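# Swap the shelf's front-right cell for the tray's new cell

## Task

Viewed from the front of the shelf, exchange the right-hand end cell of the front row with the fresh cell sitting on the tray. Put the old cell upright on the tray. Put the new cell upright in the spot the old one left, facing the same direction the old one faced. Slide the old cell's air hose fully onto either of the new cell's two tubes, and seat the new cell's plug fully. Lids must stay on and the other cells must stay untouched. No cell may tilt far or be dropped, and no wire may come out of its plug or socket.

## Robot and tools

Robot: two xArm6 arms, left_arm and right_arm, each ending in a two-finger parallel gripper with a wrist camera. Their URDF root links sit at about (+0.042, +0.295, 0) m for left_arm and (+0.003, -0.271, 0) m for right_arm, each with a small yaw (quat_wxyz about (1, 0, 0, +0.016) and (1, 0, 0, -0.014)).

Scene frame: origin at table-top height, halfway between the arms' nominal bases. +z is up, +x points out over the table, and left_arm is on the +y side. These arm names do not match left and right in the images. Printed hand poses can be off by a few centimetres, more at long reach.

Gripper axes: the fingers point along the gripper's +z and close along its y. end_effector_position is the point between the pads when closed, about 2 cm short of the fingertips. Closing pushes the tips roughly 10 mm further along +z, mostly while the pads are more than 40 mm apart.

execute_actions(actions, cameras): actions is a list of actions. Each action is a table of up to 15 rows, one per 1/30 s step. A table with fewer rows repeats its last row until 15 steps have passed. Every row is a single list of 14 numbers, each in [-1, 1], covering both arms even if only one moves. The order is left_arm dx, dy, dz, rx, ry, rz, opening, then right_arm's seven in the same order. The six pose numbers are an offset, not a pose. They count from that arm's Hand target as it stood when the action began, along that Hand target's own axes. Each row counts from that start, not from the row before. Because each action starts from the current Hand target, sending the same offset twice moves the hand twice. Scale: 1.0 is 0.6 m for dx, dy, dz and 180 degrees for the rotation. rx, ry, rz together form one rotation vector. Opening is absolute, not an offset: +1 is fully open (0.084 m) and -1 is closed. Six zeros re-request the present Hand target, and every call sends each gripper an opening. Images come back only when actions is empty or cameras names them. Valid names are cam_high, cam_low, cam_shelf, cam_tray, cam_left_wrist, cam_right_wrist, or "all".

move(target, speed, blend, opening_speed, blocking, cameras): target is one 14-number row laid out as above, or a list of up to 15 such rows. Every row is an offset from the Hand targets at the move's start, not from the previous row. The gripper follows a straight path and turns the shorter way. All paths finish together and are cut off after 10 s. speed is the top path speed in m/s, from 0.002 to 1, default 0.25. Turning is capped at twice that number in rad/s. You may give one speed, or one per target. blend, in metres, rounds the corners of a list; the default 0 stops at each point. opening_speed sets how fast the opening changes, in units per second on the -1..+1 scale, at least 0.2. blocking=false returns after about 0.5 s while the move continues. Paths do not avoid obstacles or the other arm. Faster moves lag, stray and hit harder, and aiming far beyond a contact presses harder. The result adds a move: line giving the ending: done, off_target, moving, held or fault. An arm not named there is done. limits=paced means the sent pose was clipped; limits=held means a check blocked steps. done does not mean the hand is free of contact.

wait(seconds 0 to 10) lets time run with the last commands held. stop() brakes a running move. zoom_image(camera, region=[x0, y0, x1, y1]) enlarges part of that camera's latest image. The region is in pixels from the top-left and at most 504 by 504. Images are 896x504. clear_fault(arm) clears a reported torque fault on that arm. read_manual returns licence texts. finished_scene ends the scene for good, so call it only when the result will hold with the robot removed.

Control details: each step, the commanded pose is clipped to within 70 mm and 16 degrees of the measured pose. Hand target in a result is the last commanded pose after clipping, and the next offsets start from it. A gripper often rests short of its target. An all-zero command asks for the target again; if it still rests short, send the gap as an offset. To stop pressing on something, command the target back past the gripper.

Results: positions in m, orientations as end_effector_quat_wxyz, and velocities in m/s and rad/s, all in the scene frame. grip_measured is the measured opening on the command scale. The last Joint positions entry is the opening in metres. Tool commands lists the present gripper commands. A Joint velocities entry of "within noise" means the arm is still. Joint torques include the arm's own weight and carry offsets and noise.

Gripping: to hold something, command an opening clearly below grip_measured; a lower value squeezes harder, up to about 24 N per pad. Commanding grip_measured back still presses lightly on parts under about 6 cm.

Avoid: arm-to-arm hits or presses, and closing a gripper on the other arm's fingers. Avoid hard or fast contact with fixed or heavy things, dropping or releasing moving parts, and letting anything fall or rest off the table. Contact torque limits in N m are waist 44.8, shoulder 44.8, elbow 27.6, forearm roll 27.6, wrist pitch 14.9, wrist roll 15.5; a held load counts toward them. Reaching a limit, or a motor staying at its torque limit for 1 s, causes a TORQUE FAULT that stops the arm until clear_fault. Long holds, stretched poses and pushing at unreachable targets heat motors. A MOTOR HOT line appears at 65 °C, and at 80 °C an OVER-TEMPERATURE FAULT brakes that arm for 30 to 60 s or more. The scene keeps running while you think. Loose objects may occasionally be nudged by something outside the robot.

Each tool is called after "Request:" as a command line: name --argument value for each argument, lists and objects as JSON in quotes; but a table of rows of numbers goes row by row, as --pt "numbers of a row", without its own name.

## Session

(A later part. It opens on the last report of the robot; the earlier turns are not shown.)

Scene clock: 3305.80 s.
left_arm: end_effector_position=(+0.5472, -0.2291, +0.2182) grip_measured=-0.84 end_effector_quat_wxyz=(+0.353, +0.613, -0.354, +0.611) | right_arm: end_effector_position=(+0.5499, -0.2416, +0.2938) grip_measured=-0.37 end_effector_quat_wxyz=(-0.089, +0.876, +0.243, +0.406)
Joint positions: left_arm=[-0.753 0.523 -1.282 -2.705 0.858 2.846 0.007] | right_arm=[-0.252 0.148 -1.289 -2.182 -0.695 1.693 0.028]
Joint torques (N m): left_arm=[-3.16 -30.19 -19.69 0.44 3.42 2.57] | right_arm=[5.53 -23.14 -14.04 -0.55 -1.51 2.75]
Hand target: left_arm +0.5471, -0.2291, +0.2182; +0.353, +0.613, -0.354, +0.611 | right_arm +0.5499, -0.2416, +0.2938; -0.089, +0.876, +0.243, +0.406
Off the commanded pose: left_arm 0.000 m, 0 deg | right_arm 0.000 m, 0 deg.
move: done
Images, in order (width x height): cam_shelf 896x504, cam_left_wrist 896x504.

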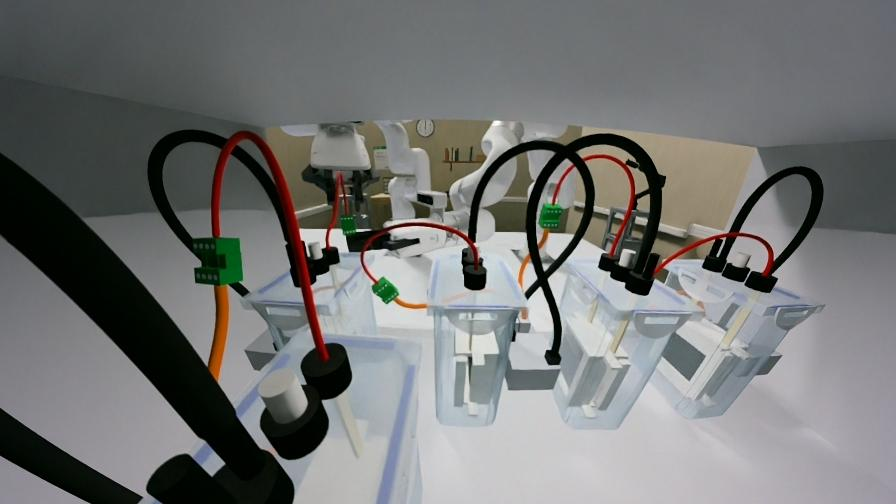

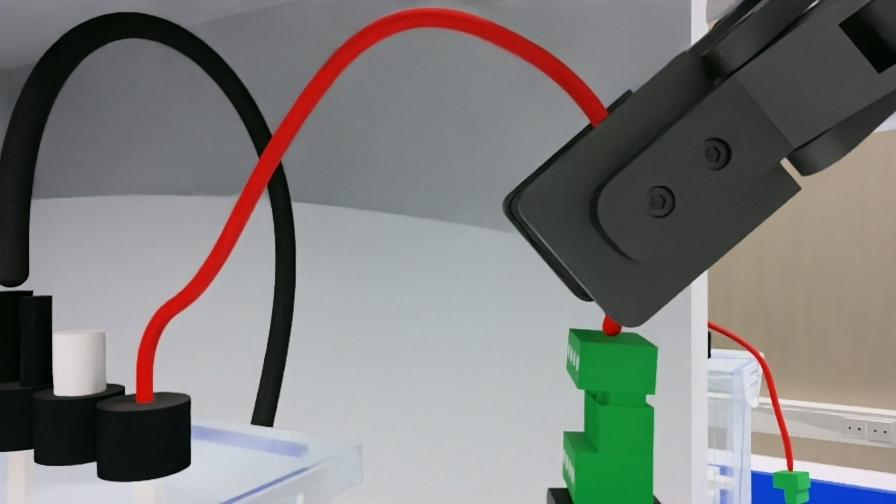

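Request:
move --pt "0 0 0 0 0 0 -0.82 0 0 0 0 0 0 -0.82" --pt "0 0 0 0 0 0 -0.82 0.0011 0 0.0013 0 0 0 -0.82" --pt "0 0 0 0 0 0 -0.82 -0.0033 0 0.0051 0 0 0 -0.82" --speed 0.015 --opening_speed 0.3 --cameras '["cam_left_wrist","cam_shelf"]'

Request:
zoom_image --camera "cam_left_wrist" --region '[540, 304, 740, 504]'

Request:
zoom_image --camera "cam_shelf" --region '[325, 190, 370, 235]'

Scene clock: 3319.80 s.
left_arm: end_effector_position=(+0.5471, -0.2291, +0.2182) grip_measured=-0.84 end_effector_quat_wxyz=(+0.353, +0.613, -0.354, +0.611) | right_arm: end_effector_position=(+0.5508, -0.2412, +0.2903) grip_measured=-0.84 end_effector_quat_wxyz=(-0.089, +0.876, +0.243, +0.406)
Joint positions: left_arm=[-0.753 0.523 -1.282 -2.705 0.858 2.846 0.007] | right_arm=[-0.252 0.153 -1.283 -2.171 -0.689 1.678 0.007]
Joint torques (N m): left_arm=[-3.12 -29.99 -19.59 1.51 3.41 1.68] | right_arm=[-5.04 -11.2 -8.38 5.26 0.31 -2.79]
Hand target: left_arm +0.5471, -0.2291, +0.2182; +0.353, +0.613, -0.354, +0.611 | right_arm +0.5508, -0.2412, +0.2903; -0.089, +0.876, +0.243, +0.406
Off the commanded pose: left_arm 0.000 m, 0 deg | right_arm 0.000 m, 0 deg.
move: done
Images, in order (width x height): cam_shelf 896x504, cam_left_wrist 896x504.

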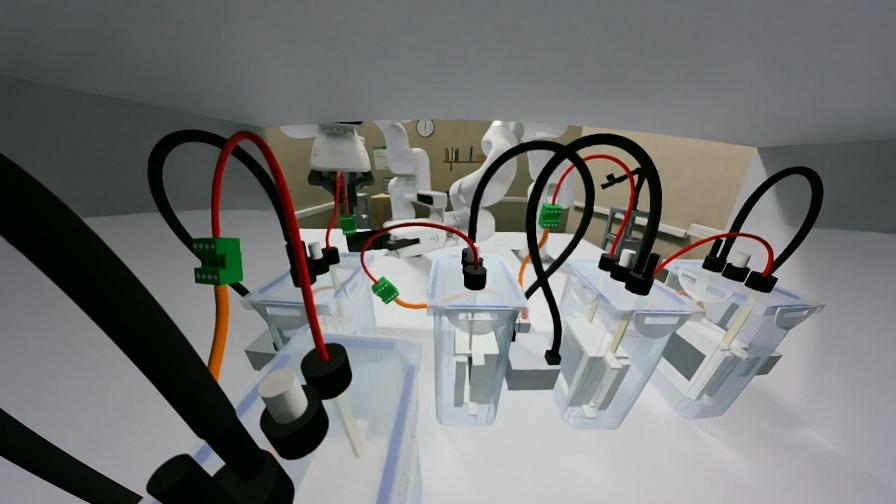

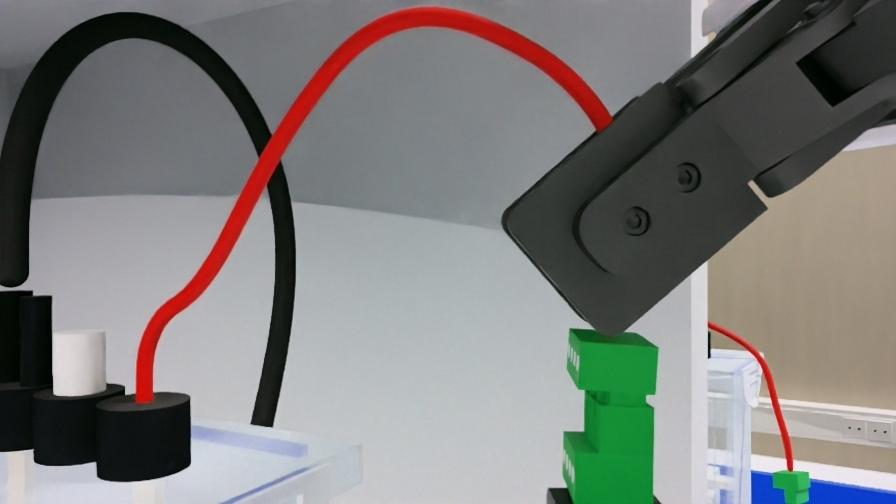

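Scaled by 2.520.

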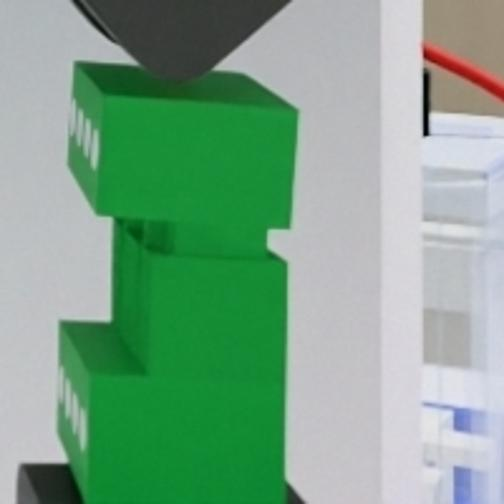

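Scaled by 11.200.

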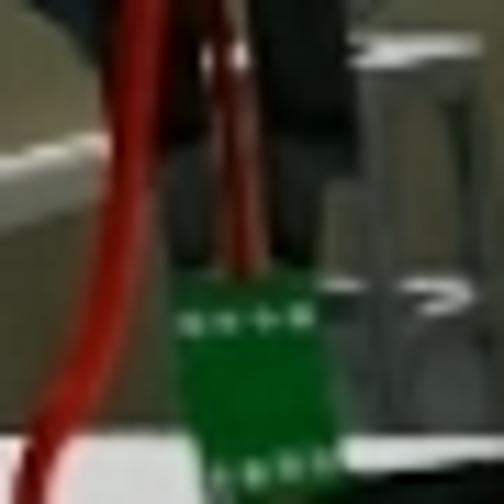

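Request:
move --target '[0,0,0,0,0,0,-0.82,-0.0031,0,0.0016,0,0,0,-0.82]' --speed 0.008

Request:
move --target '[0,0,0,0,0,0,-0.82,-0.0025,0,0.0022,0,0,0,-0.82]' --speed 0.008 --cameras '["cam_left_wrist","cam_shelf"]'

Request:
zoom_image --camera "cam_left_wrist" --region '[540, 304, 740, 504]'

Request:
zoom_image --camera "cam_shelf" --region '[325, 190, 370, 235]'

Scene clock: 3328.30 s.
left_arm: end_effector_position=(+0.5471, -0.2291, +0.2182) grip_measured=-0.84 end_effector_quat_wxyz=(+0.353, +0.613, -0.354, +0.611) | right_arm: end_effector_position=(+0.5504, -0.2415, +0.2883) grip_measured=-0.84 end_effector_quat_wxyz=(-0.089, +0.876, +0.243, +0.406)
Joint positions: left_arm=[-0.753 0.523 -1.282 -2.705 0.858 2.846 0.007] | right_arm=[-0.255 0.153 -1.275 -2.162 -0.686 1.666 0.007]
Joint torques (N m): left_arm=[-2.71 -29.95 -19.42 1.22 3.36 1.08] | right_arm=[-5.65 -11.14 -7.4 4.6 0.51 -2.88]
Hand target: left_arm +0.5471, -0.2291, +0.2182; +0.353, +0.613, -0.354, +0.611 | right_arm +0.5504, -0.2415, +0.2882; -0.089, +0.876, +0.243, +0.406
Off the commanded pose: left_arm 0.000 m, 0 deg | right_arm 0.000 m, 0 deg.
move: done

Scene clock: 3329.03 s.
left_arm: end_effector_position=(+0.5471, -0.2291, +0.2181) grip_measured=-0.84 end_effector_quat_wxyz=(+0.353, +0.613, -0.354, +0.611) | right_arm: end_effector_position=(+0.5505, -0.2415, +0.2863) grip_measured=-0.84 end_effector_quat_wxyz=(-0.089, +0.876, +0.243, +0.407)
Joint positions: left_arm=[-0.753 0.523 -1.281 -2.705 0.858 2.846 0.007] | right_arm=[-0.256 0.154 -1.269 -2.155 -0.683 1.656 0.007]
Joint torques (N m): left_arm=[-0.8 -31.84 -28.16 0.37 4.73 0.99] | right_arm=[-7.1 -3.86 -3.17 1.08 1.51 -2.99]
Hand target: left_arm +0.5471, -0.2291, +0.2182; +0.353, +0.613, -0.354, +0.611 | right_arm +0.5505, -0.2416, +0.2862; -0.089, +0.876, +0.243, +0.406
Off the commanded pose: left_arm 0.000 m, 0 deg | right_arm 0.000 m, 0 deg.
move: done
Images, in order (width x height): cam_shelf 896x504, cam_left_wrist 896x504.

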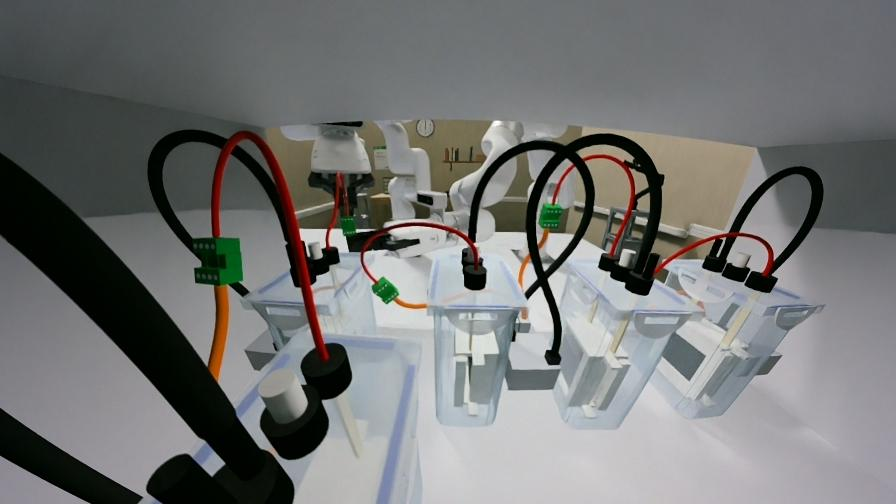

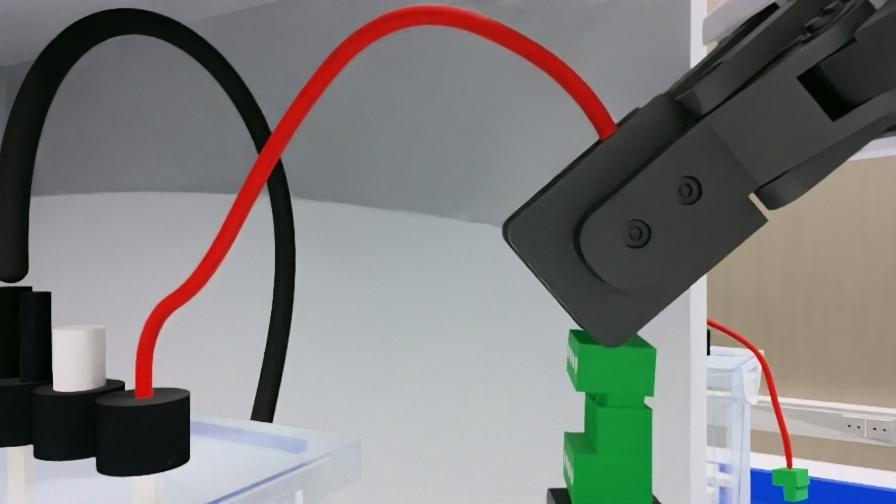

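Scaled by 2.520.

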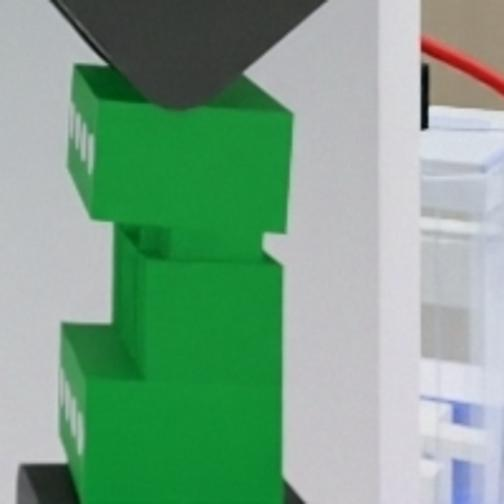

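Scaled by 11.200.

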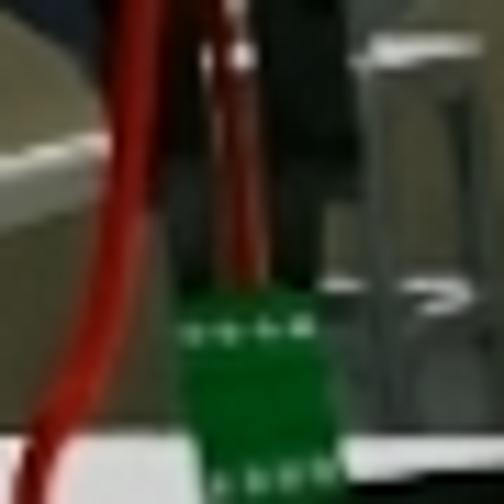

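Request:
move --target '[0,0,0,0,0,0,-0.82,-0.0025,0,0.0022,0,0,0,-0.82]' --speed 0.008

Request:
move --target '[0,0,0,0,0,0,-0.82,-0.0025,0,0.0022,0,0,0,-0.82]' --speed 0.008 --cameras '["cam_left_wrist"]'

Request:
zoom_image --camera "cam_left_wrist" --region '[540, 304, 740, 504]'

Scene clock: 3334.47 s.
left_arm: end_effector_position=(+0.5471, -0.2290, +0.2181) grip_measured=-0.84 end_effector_quat_wxyz=(+0.353, +0.613, -0.354, +0.611) | right_arm: end_effector_position=(+0.5505, -0.2416, +0.2843) grip_measured=-0.84 end_effector_quat_wxyz=(-0.089, +0.876, +0.243, +0.407)
Joint positions: left_arm=[-0.753 0.523 -1.281 -2.705 0.858 2.846 0.007] | right_arm=[-0.257 0.155 -1.263 -2.147 -0.68 1.645 0.007]
Joint torques (N m): left_arm=[7.13 -43.04 -38.88 -2.23 8.72 0.44] | right_arm=[-8.68 3.22 1.93 -2.45 2.19 -3.28]
Hand target: left_arm +0.5471, -0.2291, +0.2182; +0.353, +0.613, -0.354, +0.611 | right_arm +0.5505, -0.2416, +0.2842; -0.089, +0.876, +0.243, +0.406
Off the commanded pose: left_arm 0.000 m, 0 deg | right_arm 0.000 m, 0 deg.
move: done

Scene clock: 3335.20 s.
left_arm: end_effector_position=(+0.5470, -0.2289, +0.2177) grip_measured=-0.84 end_effector_quat_wxyz=(+0.353, +0.613, -0.354, +0.611) | right_arm: end_effector_position=(+0.5507, -0.2417, +0.2828) grip_measured=-0.84 end_effector_quat_wxyz=(-0.089, +0.876, +0.244, +0.407)
Joint positions: left_arm=[-0.753 0.523 -1.281 -2.705 0.858 2.846 0.007] | right_arm=[-0.258 0.156 -1.258 -2.139 -0.677 1.635 0.007]
Joint torques (N m): left_arm=[7.24 -51.57 -41.82 -2.12 11.05 0.35] | right_arm=[-9.8 6.03 4.49 -4.14 2.95 -3.29]
Hand target: left_arm +0.5471, -0.2291, +0.2182; +0.353, +0.613, -0.354, +0.611 | right_arm +0.5506, -0.2417, +0.2823; -0.089, +0.876, +0.243, +0.406
Off the commanded pose: left_arm 0.001 m, 0 deg | right_arm 0.001 m, 0 deg.
move: done
Images, in order (width x height): cam_left_wrist 896x504.

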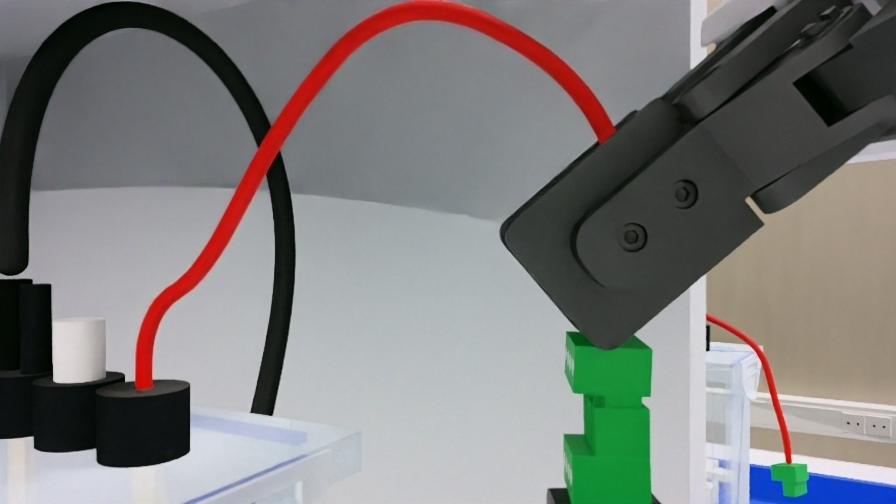

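Scaled by 2.520.

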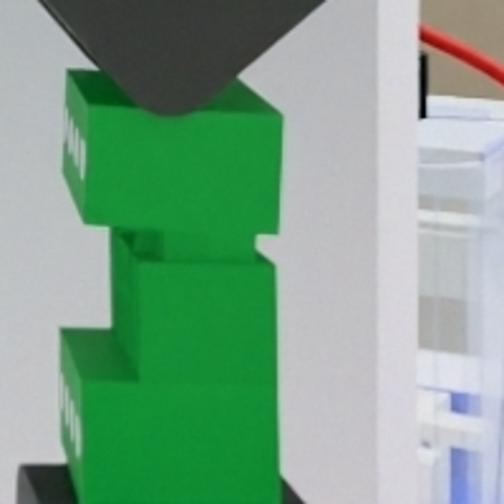

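Request:
move --target '[0,0,0,0,0,0,-0.82,0.0050,0,-0.0044,0,0,0,-0.82]' --speed 0.02 --cameras '["all"]'

Request:
zoom_image --camera "cam_left_wrist" --region '[540, 304, 740, 504]'

Request:
zoom_image --camera "cam_right_wrist" --region '[400, 270, 520, 390]'

Request:
zoom_image --camera "cam_shelf" --region '[190, 215, 260, 300]'

Request:
zoom_image --camera "cam_right_wrist" --region '[680, 30, 770, 150]'

Request:
zoom_image --camera "cam_right_wrist" --region '[0, 20, 110, 130]'

Scene clock: 3342.87 s.
left_arm: end_effector_position=(+0.5472, -0.2292, +0.2186) grip_measured=-0.84 end_effector_quat_wxyz=(+0.353, +0.613, -0.354, +0.612) | right_arm: end_effector_position=(+0.5505, -0.2416, +0.2861) grip_measured=-0.84 end_effector_quat_wxyz=(-0.089, +0.876, +0.243, +0.406)
Joint positions: left_arm=[-0.753 0.522 -1.282 -2.705 0.858 2.846 0.007] | right_arm=[-0.256 0.154 -1.269 -2.155 -0.683 1.656 0.007]
Joint torques (N m): left_arm=[7.48 -42.8 -33.16 -2.49 7.13 -0.09] | right_arm=[3.85 -13.78 -6.82 -5.47 -0.78 2.46]
Hand target: left_arm +0.5471, -0.2291, +0.2182; +0.353, +0.613, -0.354, +0.611 | right_arm +0.5505, -0.2416, +0.2862; -0.089, +0.876, +0.243, +0.406
Off the commanded pose: left_arm 0.000 m, 0 deg | right_arm 0.000 m, 0 deg.
move: done

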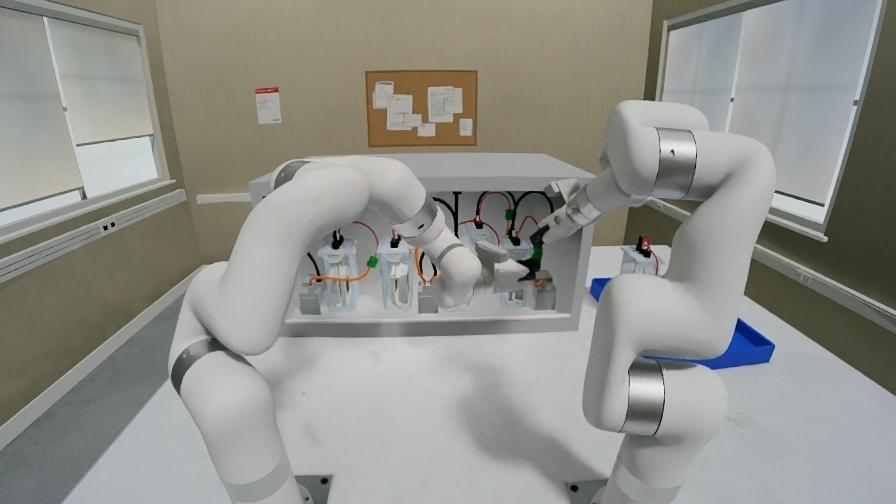

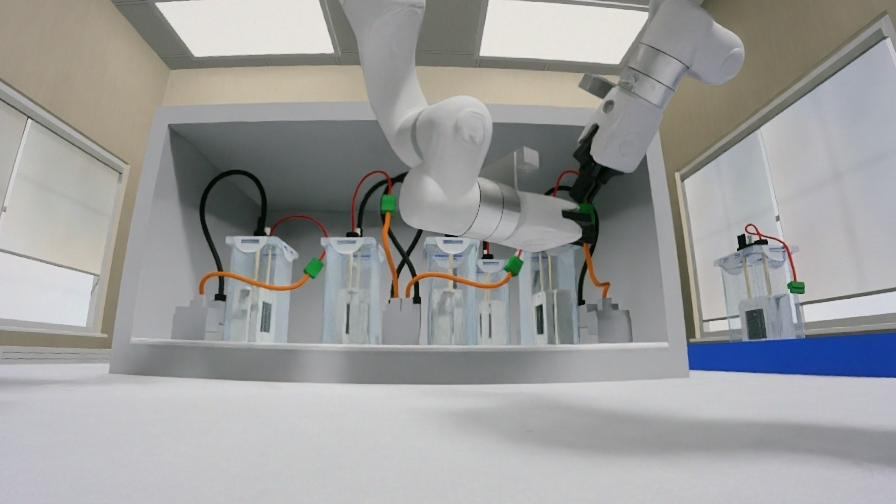

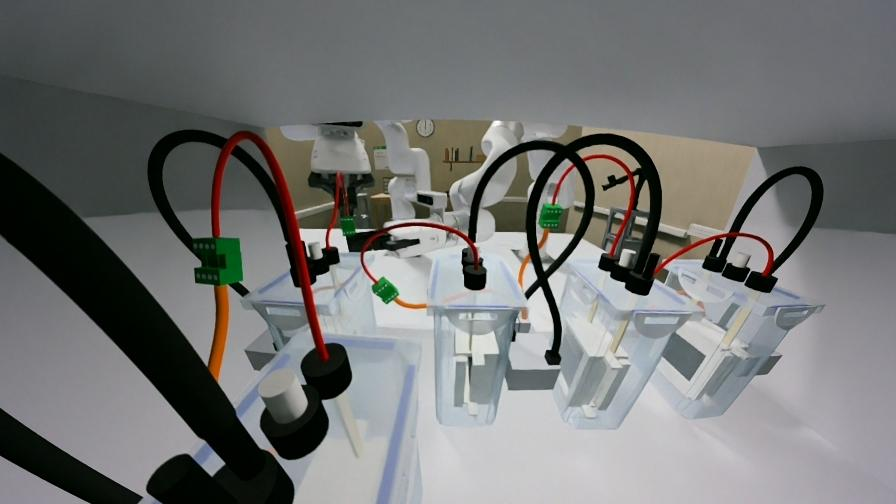

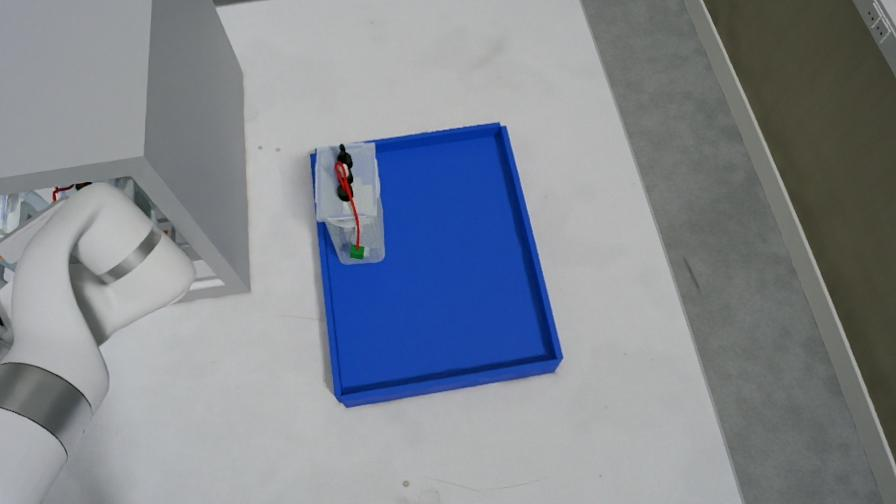

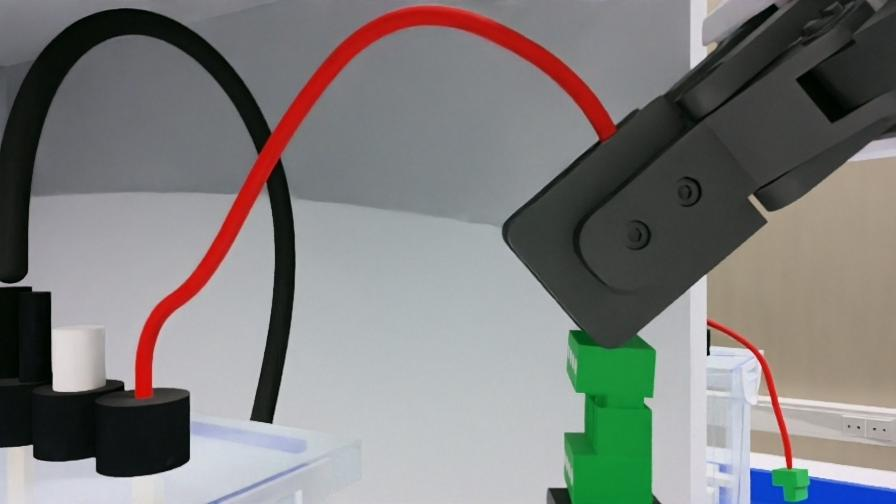

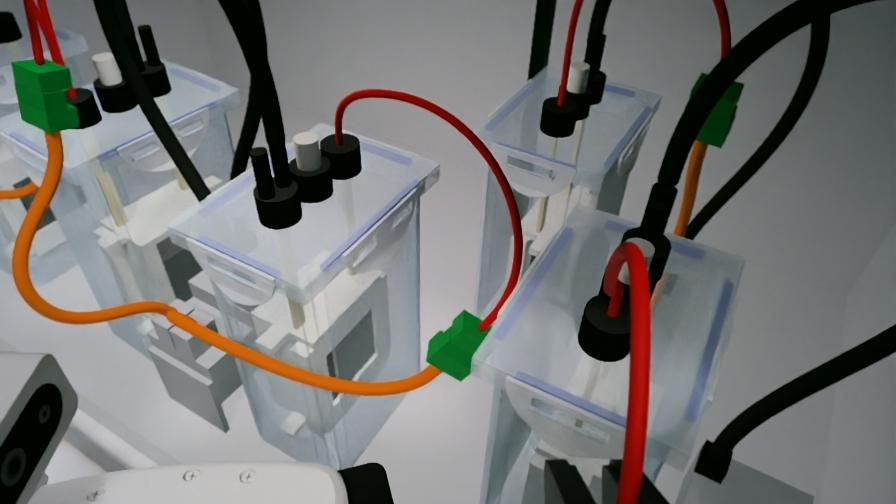

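Scaled by 2.520.

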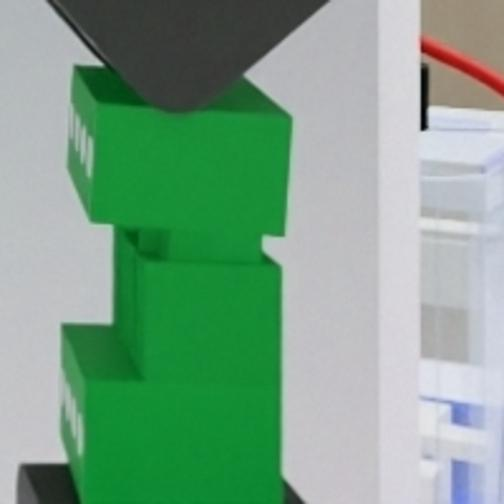

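Scaled by 4.200.

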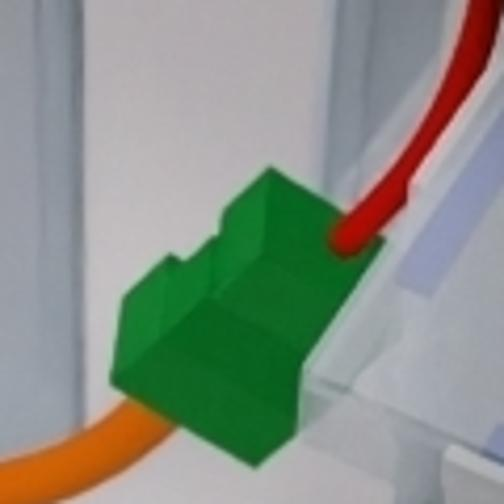

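Scaled by 5.929.

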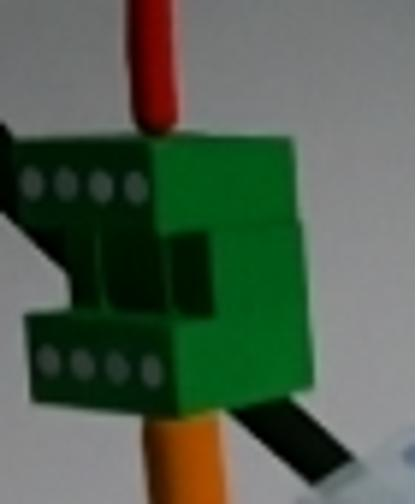

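Scaled by 4.200.

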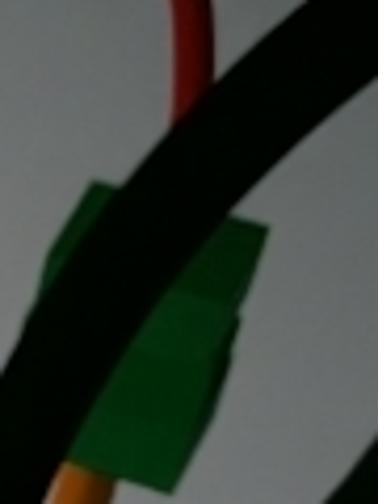

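Scaled by 4.582.

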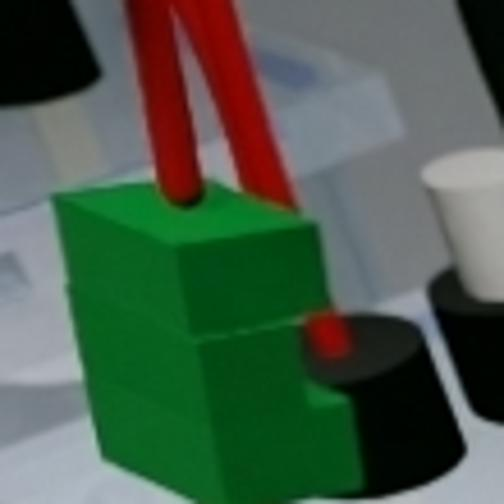

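Request:
move --pt "0 0 0 0 0 0 -0.82 0.0038 0 -0.0033 0 0 0 -0.82" --pt "0 0 0 0 0 0 -0.82 0.0038 0.004 -0.0033 0.0218 0 0.0252 -0.82" --speed 0.02 --cameras '["cam_left_wrist","cam_shelf"]'

Request:
zoom_image --camera "cam_left_wrist" --region '[540, 304, 740, 504]'

Request:
zoom_image --camera "cam_shelf" --region '[325, 190, 370, 235]'

Scene clock: 3376.00 s.
left_arm: end_effector_position=(+0.5471, -0.2291, +0.2182) grip_measured=-0.84 end_effector_quat_wxyz=(+0.353, +0.613, -0.354, +0.611) | right_arm: end_effector_position=(+0.5516, -0.2435, +0.2894) grip_measured=-0.84 end_effector_quat_wxyz=(-0.135, +0.882, +0.222, +0.394)
Joint positions: left_arm=[-0.753 0.523 -1.282 -2.705 0.858 2.846 0.007] | right_arm=[-0.28 0.211 -1.341 -2.153 -0.777 1.726 0.007]
Joint torques (N m): left_arm=[-3.17 -20.12 -15.68 1.32 0.41 -1.11] | right_arm=[-5.07 -11.79 -13.75 5.27 -1.52 2.78]
Hand target: left_arm +0.5471, -0.2291, +0.2182; +0.353, +0.613, -0.354, +0.611 | right_arm +0.5516, -0.2435, +0.2894; -0.135, +0.882, +0.222, +0.394
Off the commanded pose: left_arm 0.000 m, 0 deg | right_arm 0.000 m, 0 deg.
move: done
Images, in order (width x height): cam_shelf 896x504, cam_left_wrist 896x504.

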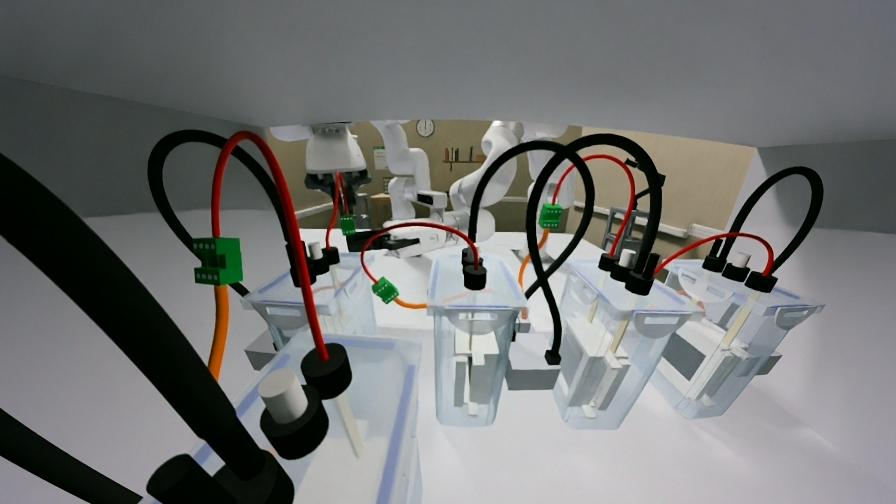

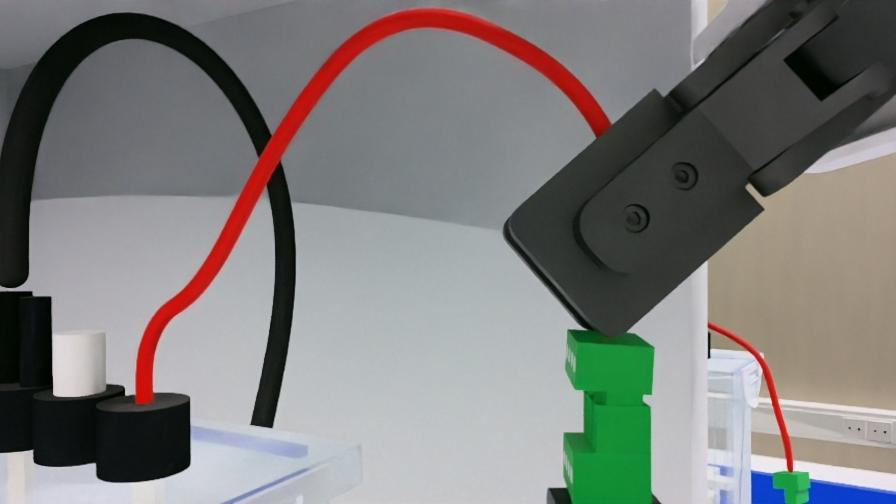

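Scaled by 2.520.

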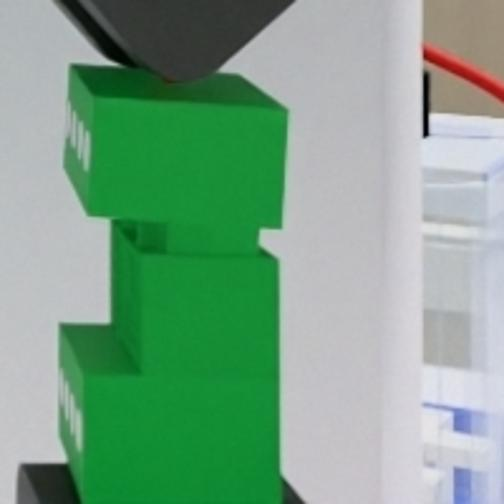

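Scaled by 11.200.

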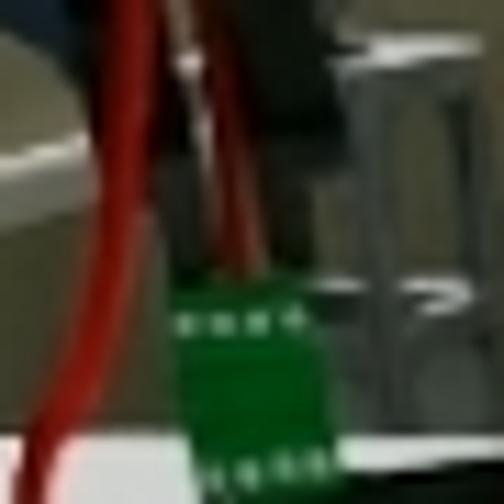

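Request:
move --target '[0,0,0,0,0,0,-0.82,-0.0019,0,0.0016,0,0,0,-0.82]' --speed 0.008

Request:
move --target '[0,0,0,0,0,0,-0.82,-0.0025,0,0.0022,0,0,0,-0.82]' --speed 0.008

Request:
move --target '[0,0,0,0,0,0,-0.82,-0.0019,0,0.0016,0,0,0,-0.82]' --speed 0.008 --cameras '["cam_left_wrist","cam_shelf"]'

Request:
zoom_image --camera "cam_left_wrist" --region '[540, 304, 740, 504]'

Request:
zoom_image --camera "cam_shelf" --region '[325, 190, 370, 235]'

Scene clock: 3384.27 s.
left_arm: end_effector_position=(+0.5471, -0.2290, +0.2181) grip_measured=-0.84 end_effector_quat_wxyz=(+0.353, +0.613, -0.354, +0.611) | right_arm: end_effector_position=(+0.5516, -0.2435, +0.2879) grip_measured=-0.84 end_effector_quat_wxyz=(-0.135, +0.882, +0.222, +0.394)
Joint positions: left_arm=[-0.753 0.523 -1.282 -2.705 0.858 2.846 0.007] | right_arm=[-0.28 0.212 -1.336 -2.149 -0.774 1.72 0.007]
Joint torques (N m): left_arm=[-2.96 -25.04 -20.89 1.13 2.29 -1.57] | right_arm=[-4.6 -9.24 -6.09 4.16 -0.08 -3.06]
Hand target: left_arm +0.5471, -0.2291, +0.2182; +0.353, +0.613, -0.354, +0.611 | right_arm +0.5516, -0.2435, +0.2879; -0.135, +0.882, +0.222, +0.394
Off the commanded pose: left_arm 0.000 m, 0 deg | right_arm 0.000 m, 0 deg.
move: done

Scene clock: 3384.97 s.
left_arm: end_effector_position=(+0.5471, -0.2290, +0.2180) grip_measured=-0.84 end_effector_quat_wxyz=(+0.353, +0.613, -0.354, +0.611) | right_arm: end_effector_position=(+0.5515, -0.2434, +0.2859) grip_measured=-0.84 end_effector_quat_wxyz=(-0.135, +0.882, +0.222, +0.394) end_effector_velocity=(-0.001, +0.000, -0.005) end_effector_angular_velocity=(+0.002, +0.009, +0.001)
Joint positions: left_arm=[-0.753 0.523 -1.281 -2.705 0.858 2.846 0.007] | right_arm=[-0.281 0.213 -1.33 -2.143 -0.771 1.711 0.007]
Joint velocities: left_arm=[within noise] | right_arm=[0 0.006 0.004 0.001 0.001 -0.002 0]
Joint torques (N m): left_arm=[-2.71 -35.41 -30.28 0.4 5.94 -1.76] | right_arm=[-3.64 -6.6 -3.07 1.58 -0.2 -2.69]
Hand target: left_arm +0.5471, -0.2291, +0.2182; +0.353, +0.613, -0.354, +0.611 | right_arm +0.5515, -0.2434, +0.2859; -0.135, +0.882, +0.222, +0.394
Off the commanded pose: left_arm 0.000 m, 0 deg | right_arm 0.000 m, 0 deg.
move: done

Scene clock: 3385.67 s.
left_arm: end_effector_position=(+0.5471, -0.2291, +0.2181) grip_measured=-0.84 end_effector_quat_wxyz=(+0.353, +0.613, -0.354, +0.611) | right_arm: end_effector_position=(+0.5514, -0.2433, +0.2845) grip_measured=-0.84 end_effector_quat_wxyz=(-0.135, +0.882, +0.222, +0.394)
Joint positions: left_arm=[-0.753 0.523 -1.282 -2.705 0.858 2.846 0.007] | right_arm=[-0.281 0.213 -1.325 -2.138 -0.769 1.704 0.007]
Joint torques (N m): left_arm=[-2.33 -45.3 -32.35 -0.43 8.44 -1.79] | right_arm=[-4.28 -1.93 -0.25 0.21 0.28 -2.85]
Hand target: left_arm +0.5471, -0.2291, +0.2182; +0.353, +0.613, -0.354, +0.611 | right_arm +0.5514, -0.2433, +0.2844; -0.135, +0.882, +0.222, +0.394
Off the commanded pose: left_arm 0.000 m, 0 deg | right_arm 0.000 m, 0 deg.
move: done
Images, in order (width x height): cam_shelf 896x504, cam_left_wrist 896x504.

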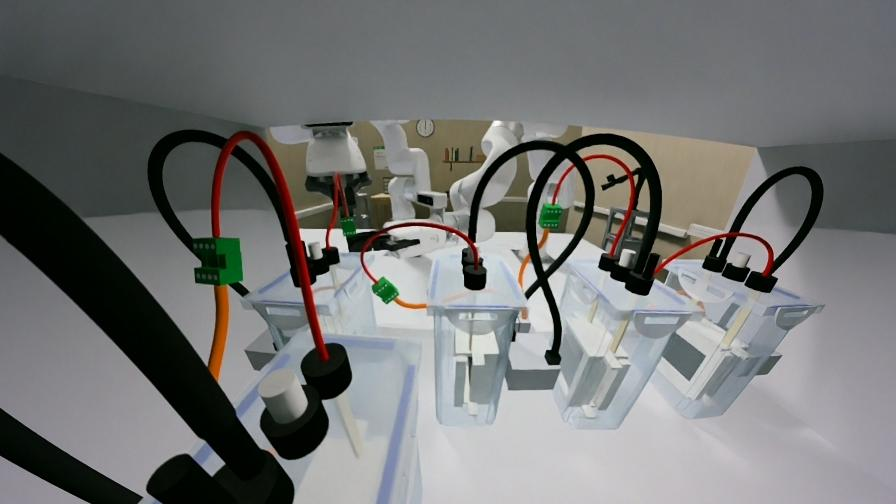

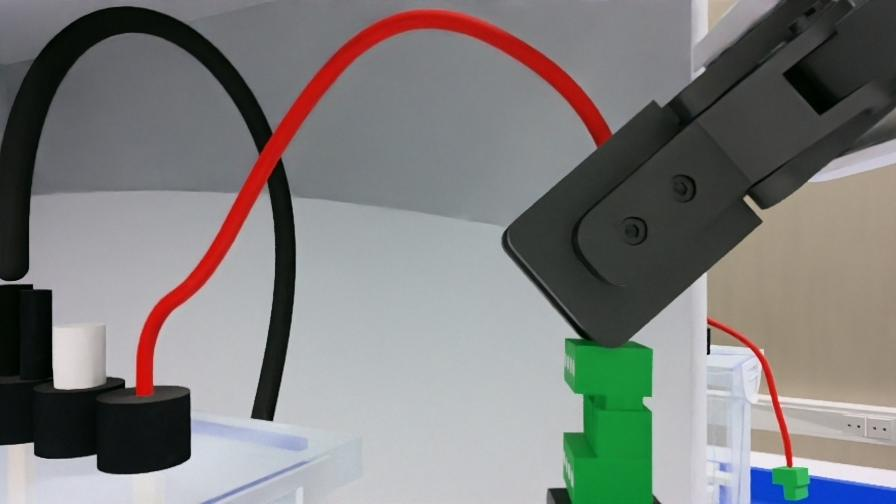

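Scaled by 2.520.

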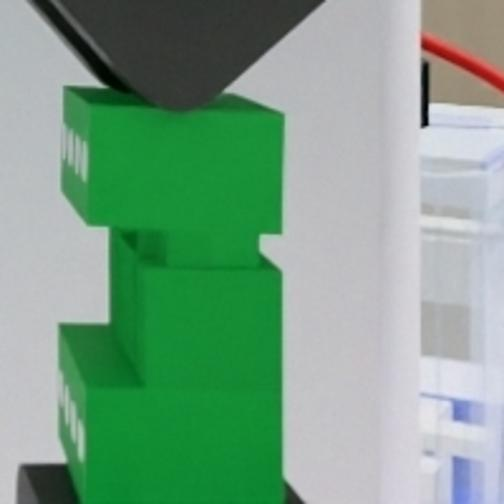

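Scaled by 11.200.

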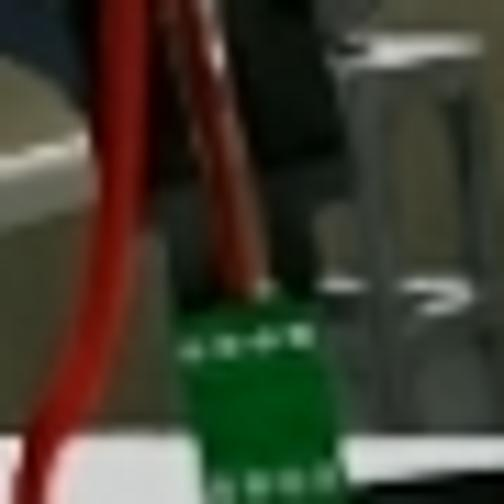

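Request:
move --target '[0,0,0,0,0,0,-0.82,-0.0025,0,0.0022,0,0,0,-0.82]' --speed 0.008 --cameras '["cam_left_wrist","cam_shelf"]'

Request:
zoom_image --camera "cam_left_wrist" --region '[540, 304, 740, 504]'

Request:
zoom_image --camera "cam_shelf" --region '[325, 190, 370, 235]'

Scene clock: 3391.43 s.
left_arm: end_effector_position=(+0.5471, -0.2291, +0.2184) grip_measured=-0.84 end_effector_quat_wxyz=(+0.353, +0.613, -0.354, +0.612) | right_arm: end_effector_position=(+0.5514, -0.2432, +0.2825) grip_measured=-0.84 end_effector_quat_wxyz=(-0.135, +0.882, +0.222, +0.394)
Joint positions: left_arm=[-0.753 0.523 -1.282 -2.705 0.858 2.846 0.007] | right_arm=[-0.282 0.214 -1.319 -2.132 -0.765 1.695 0.007]
Joint torques (N m): left_arm=[0.58 -39.11 -33.69 -1.8 8.08 -1.98] | right_arm=[-4.88 -1.24 0.22 -0.32 0.59 -2.79]
Hand target: left_arm +0.5471, -0.2291, +0.2182; +0.353, +0.613, -0.354, +0.611 | right_arm +0.5514, -0.2432, +0.2824; -0.135, +0.882, +0.222, +0.394
Off the commanded pose: left_arm 0.000 m, 0 deg | right_arm 0.000 m, 0 deg.
move: done
Images, in order (width x height): cam_shelf 896x504, cam_left_wrist 896x504.

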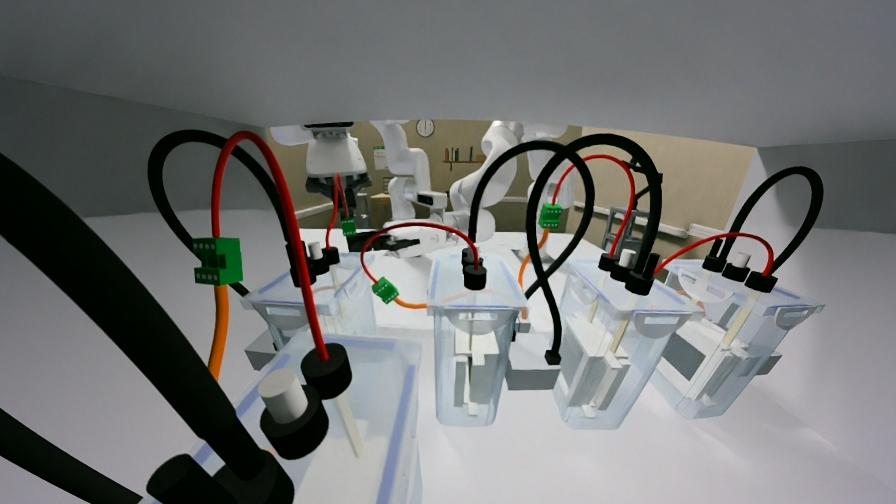

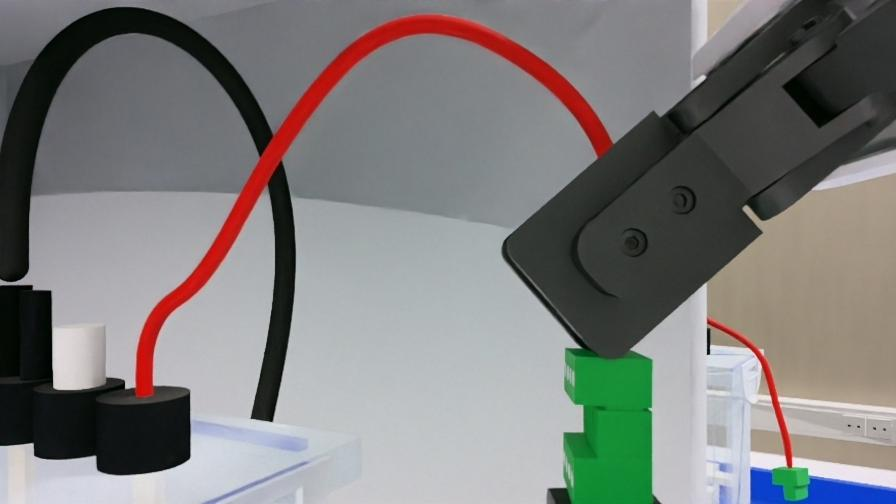

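Scaled by 2.520.

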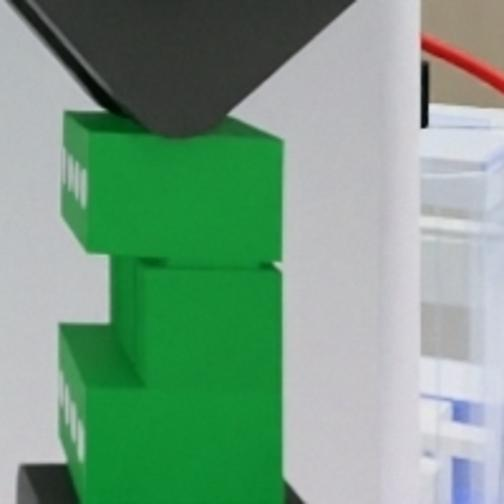

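Scaled by 11.200.

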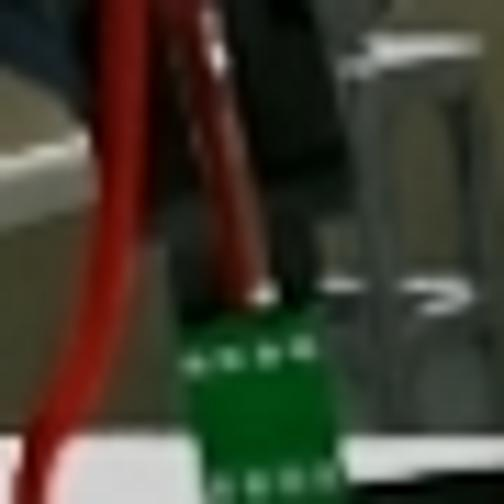

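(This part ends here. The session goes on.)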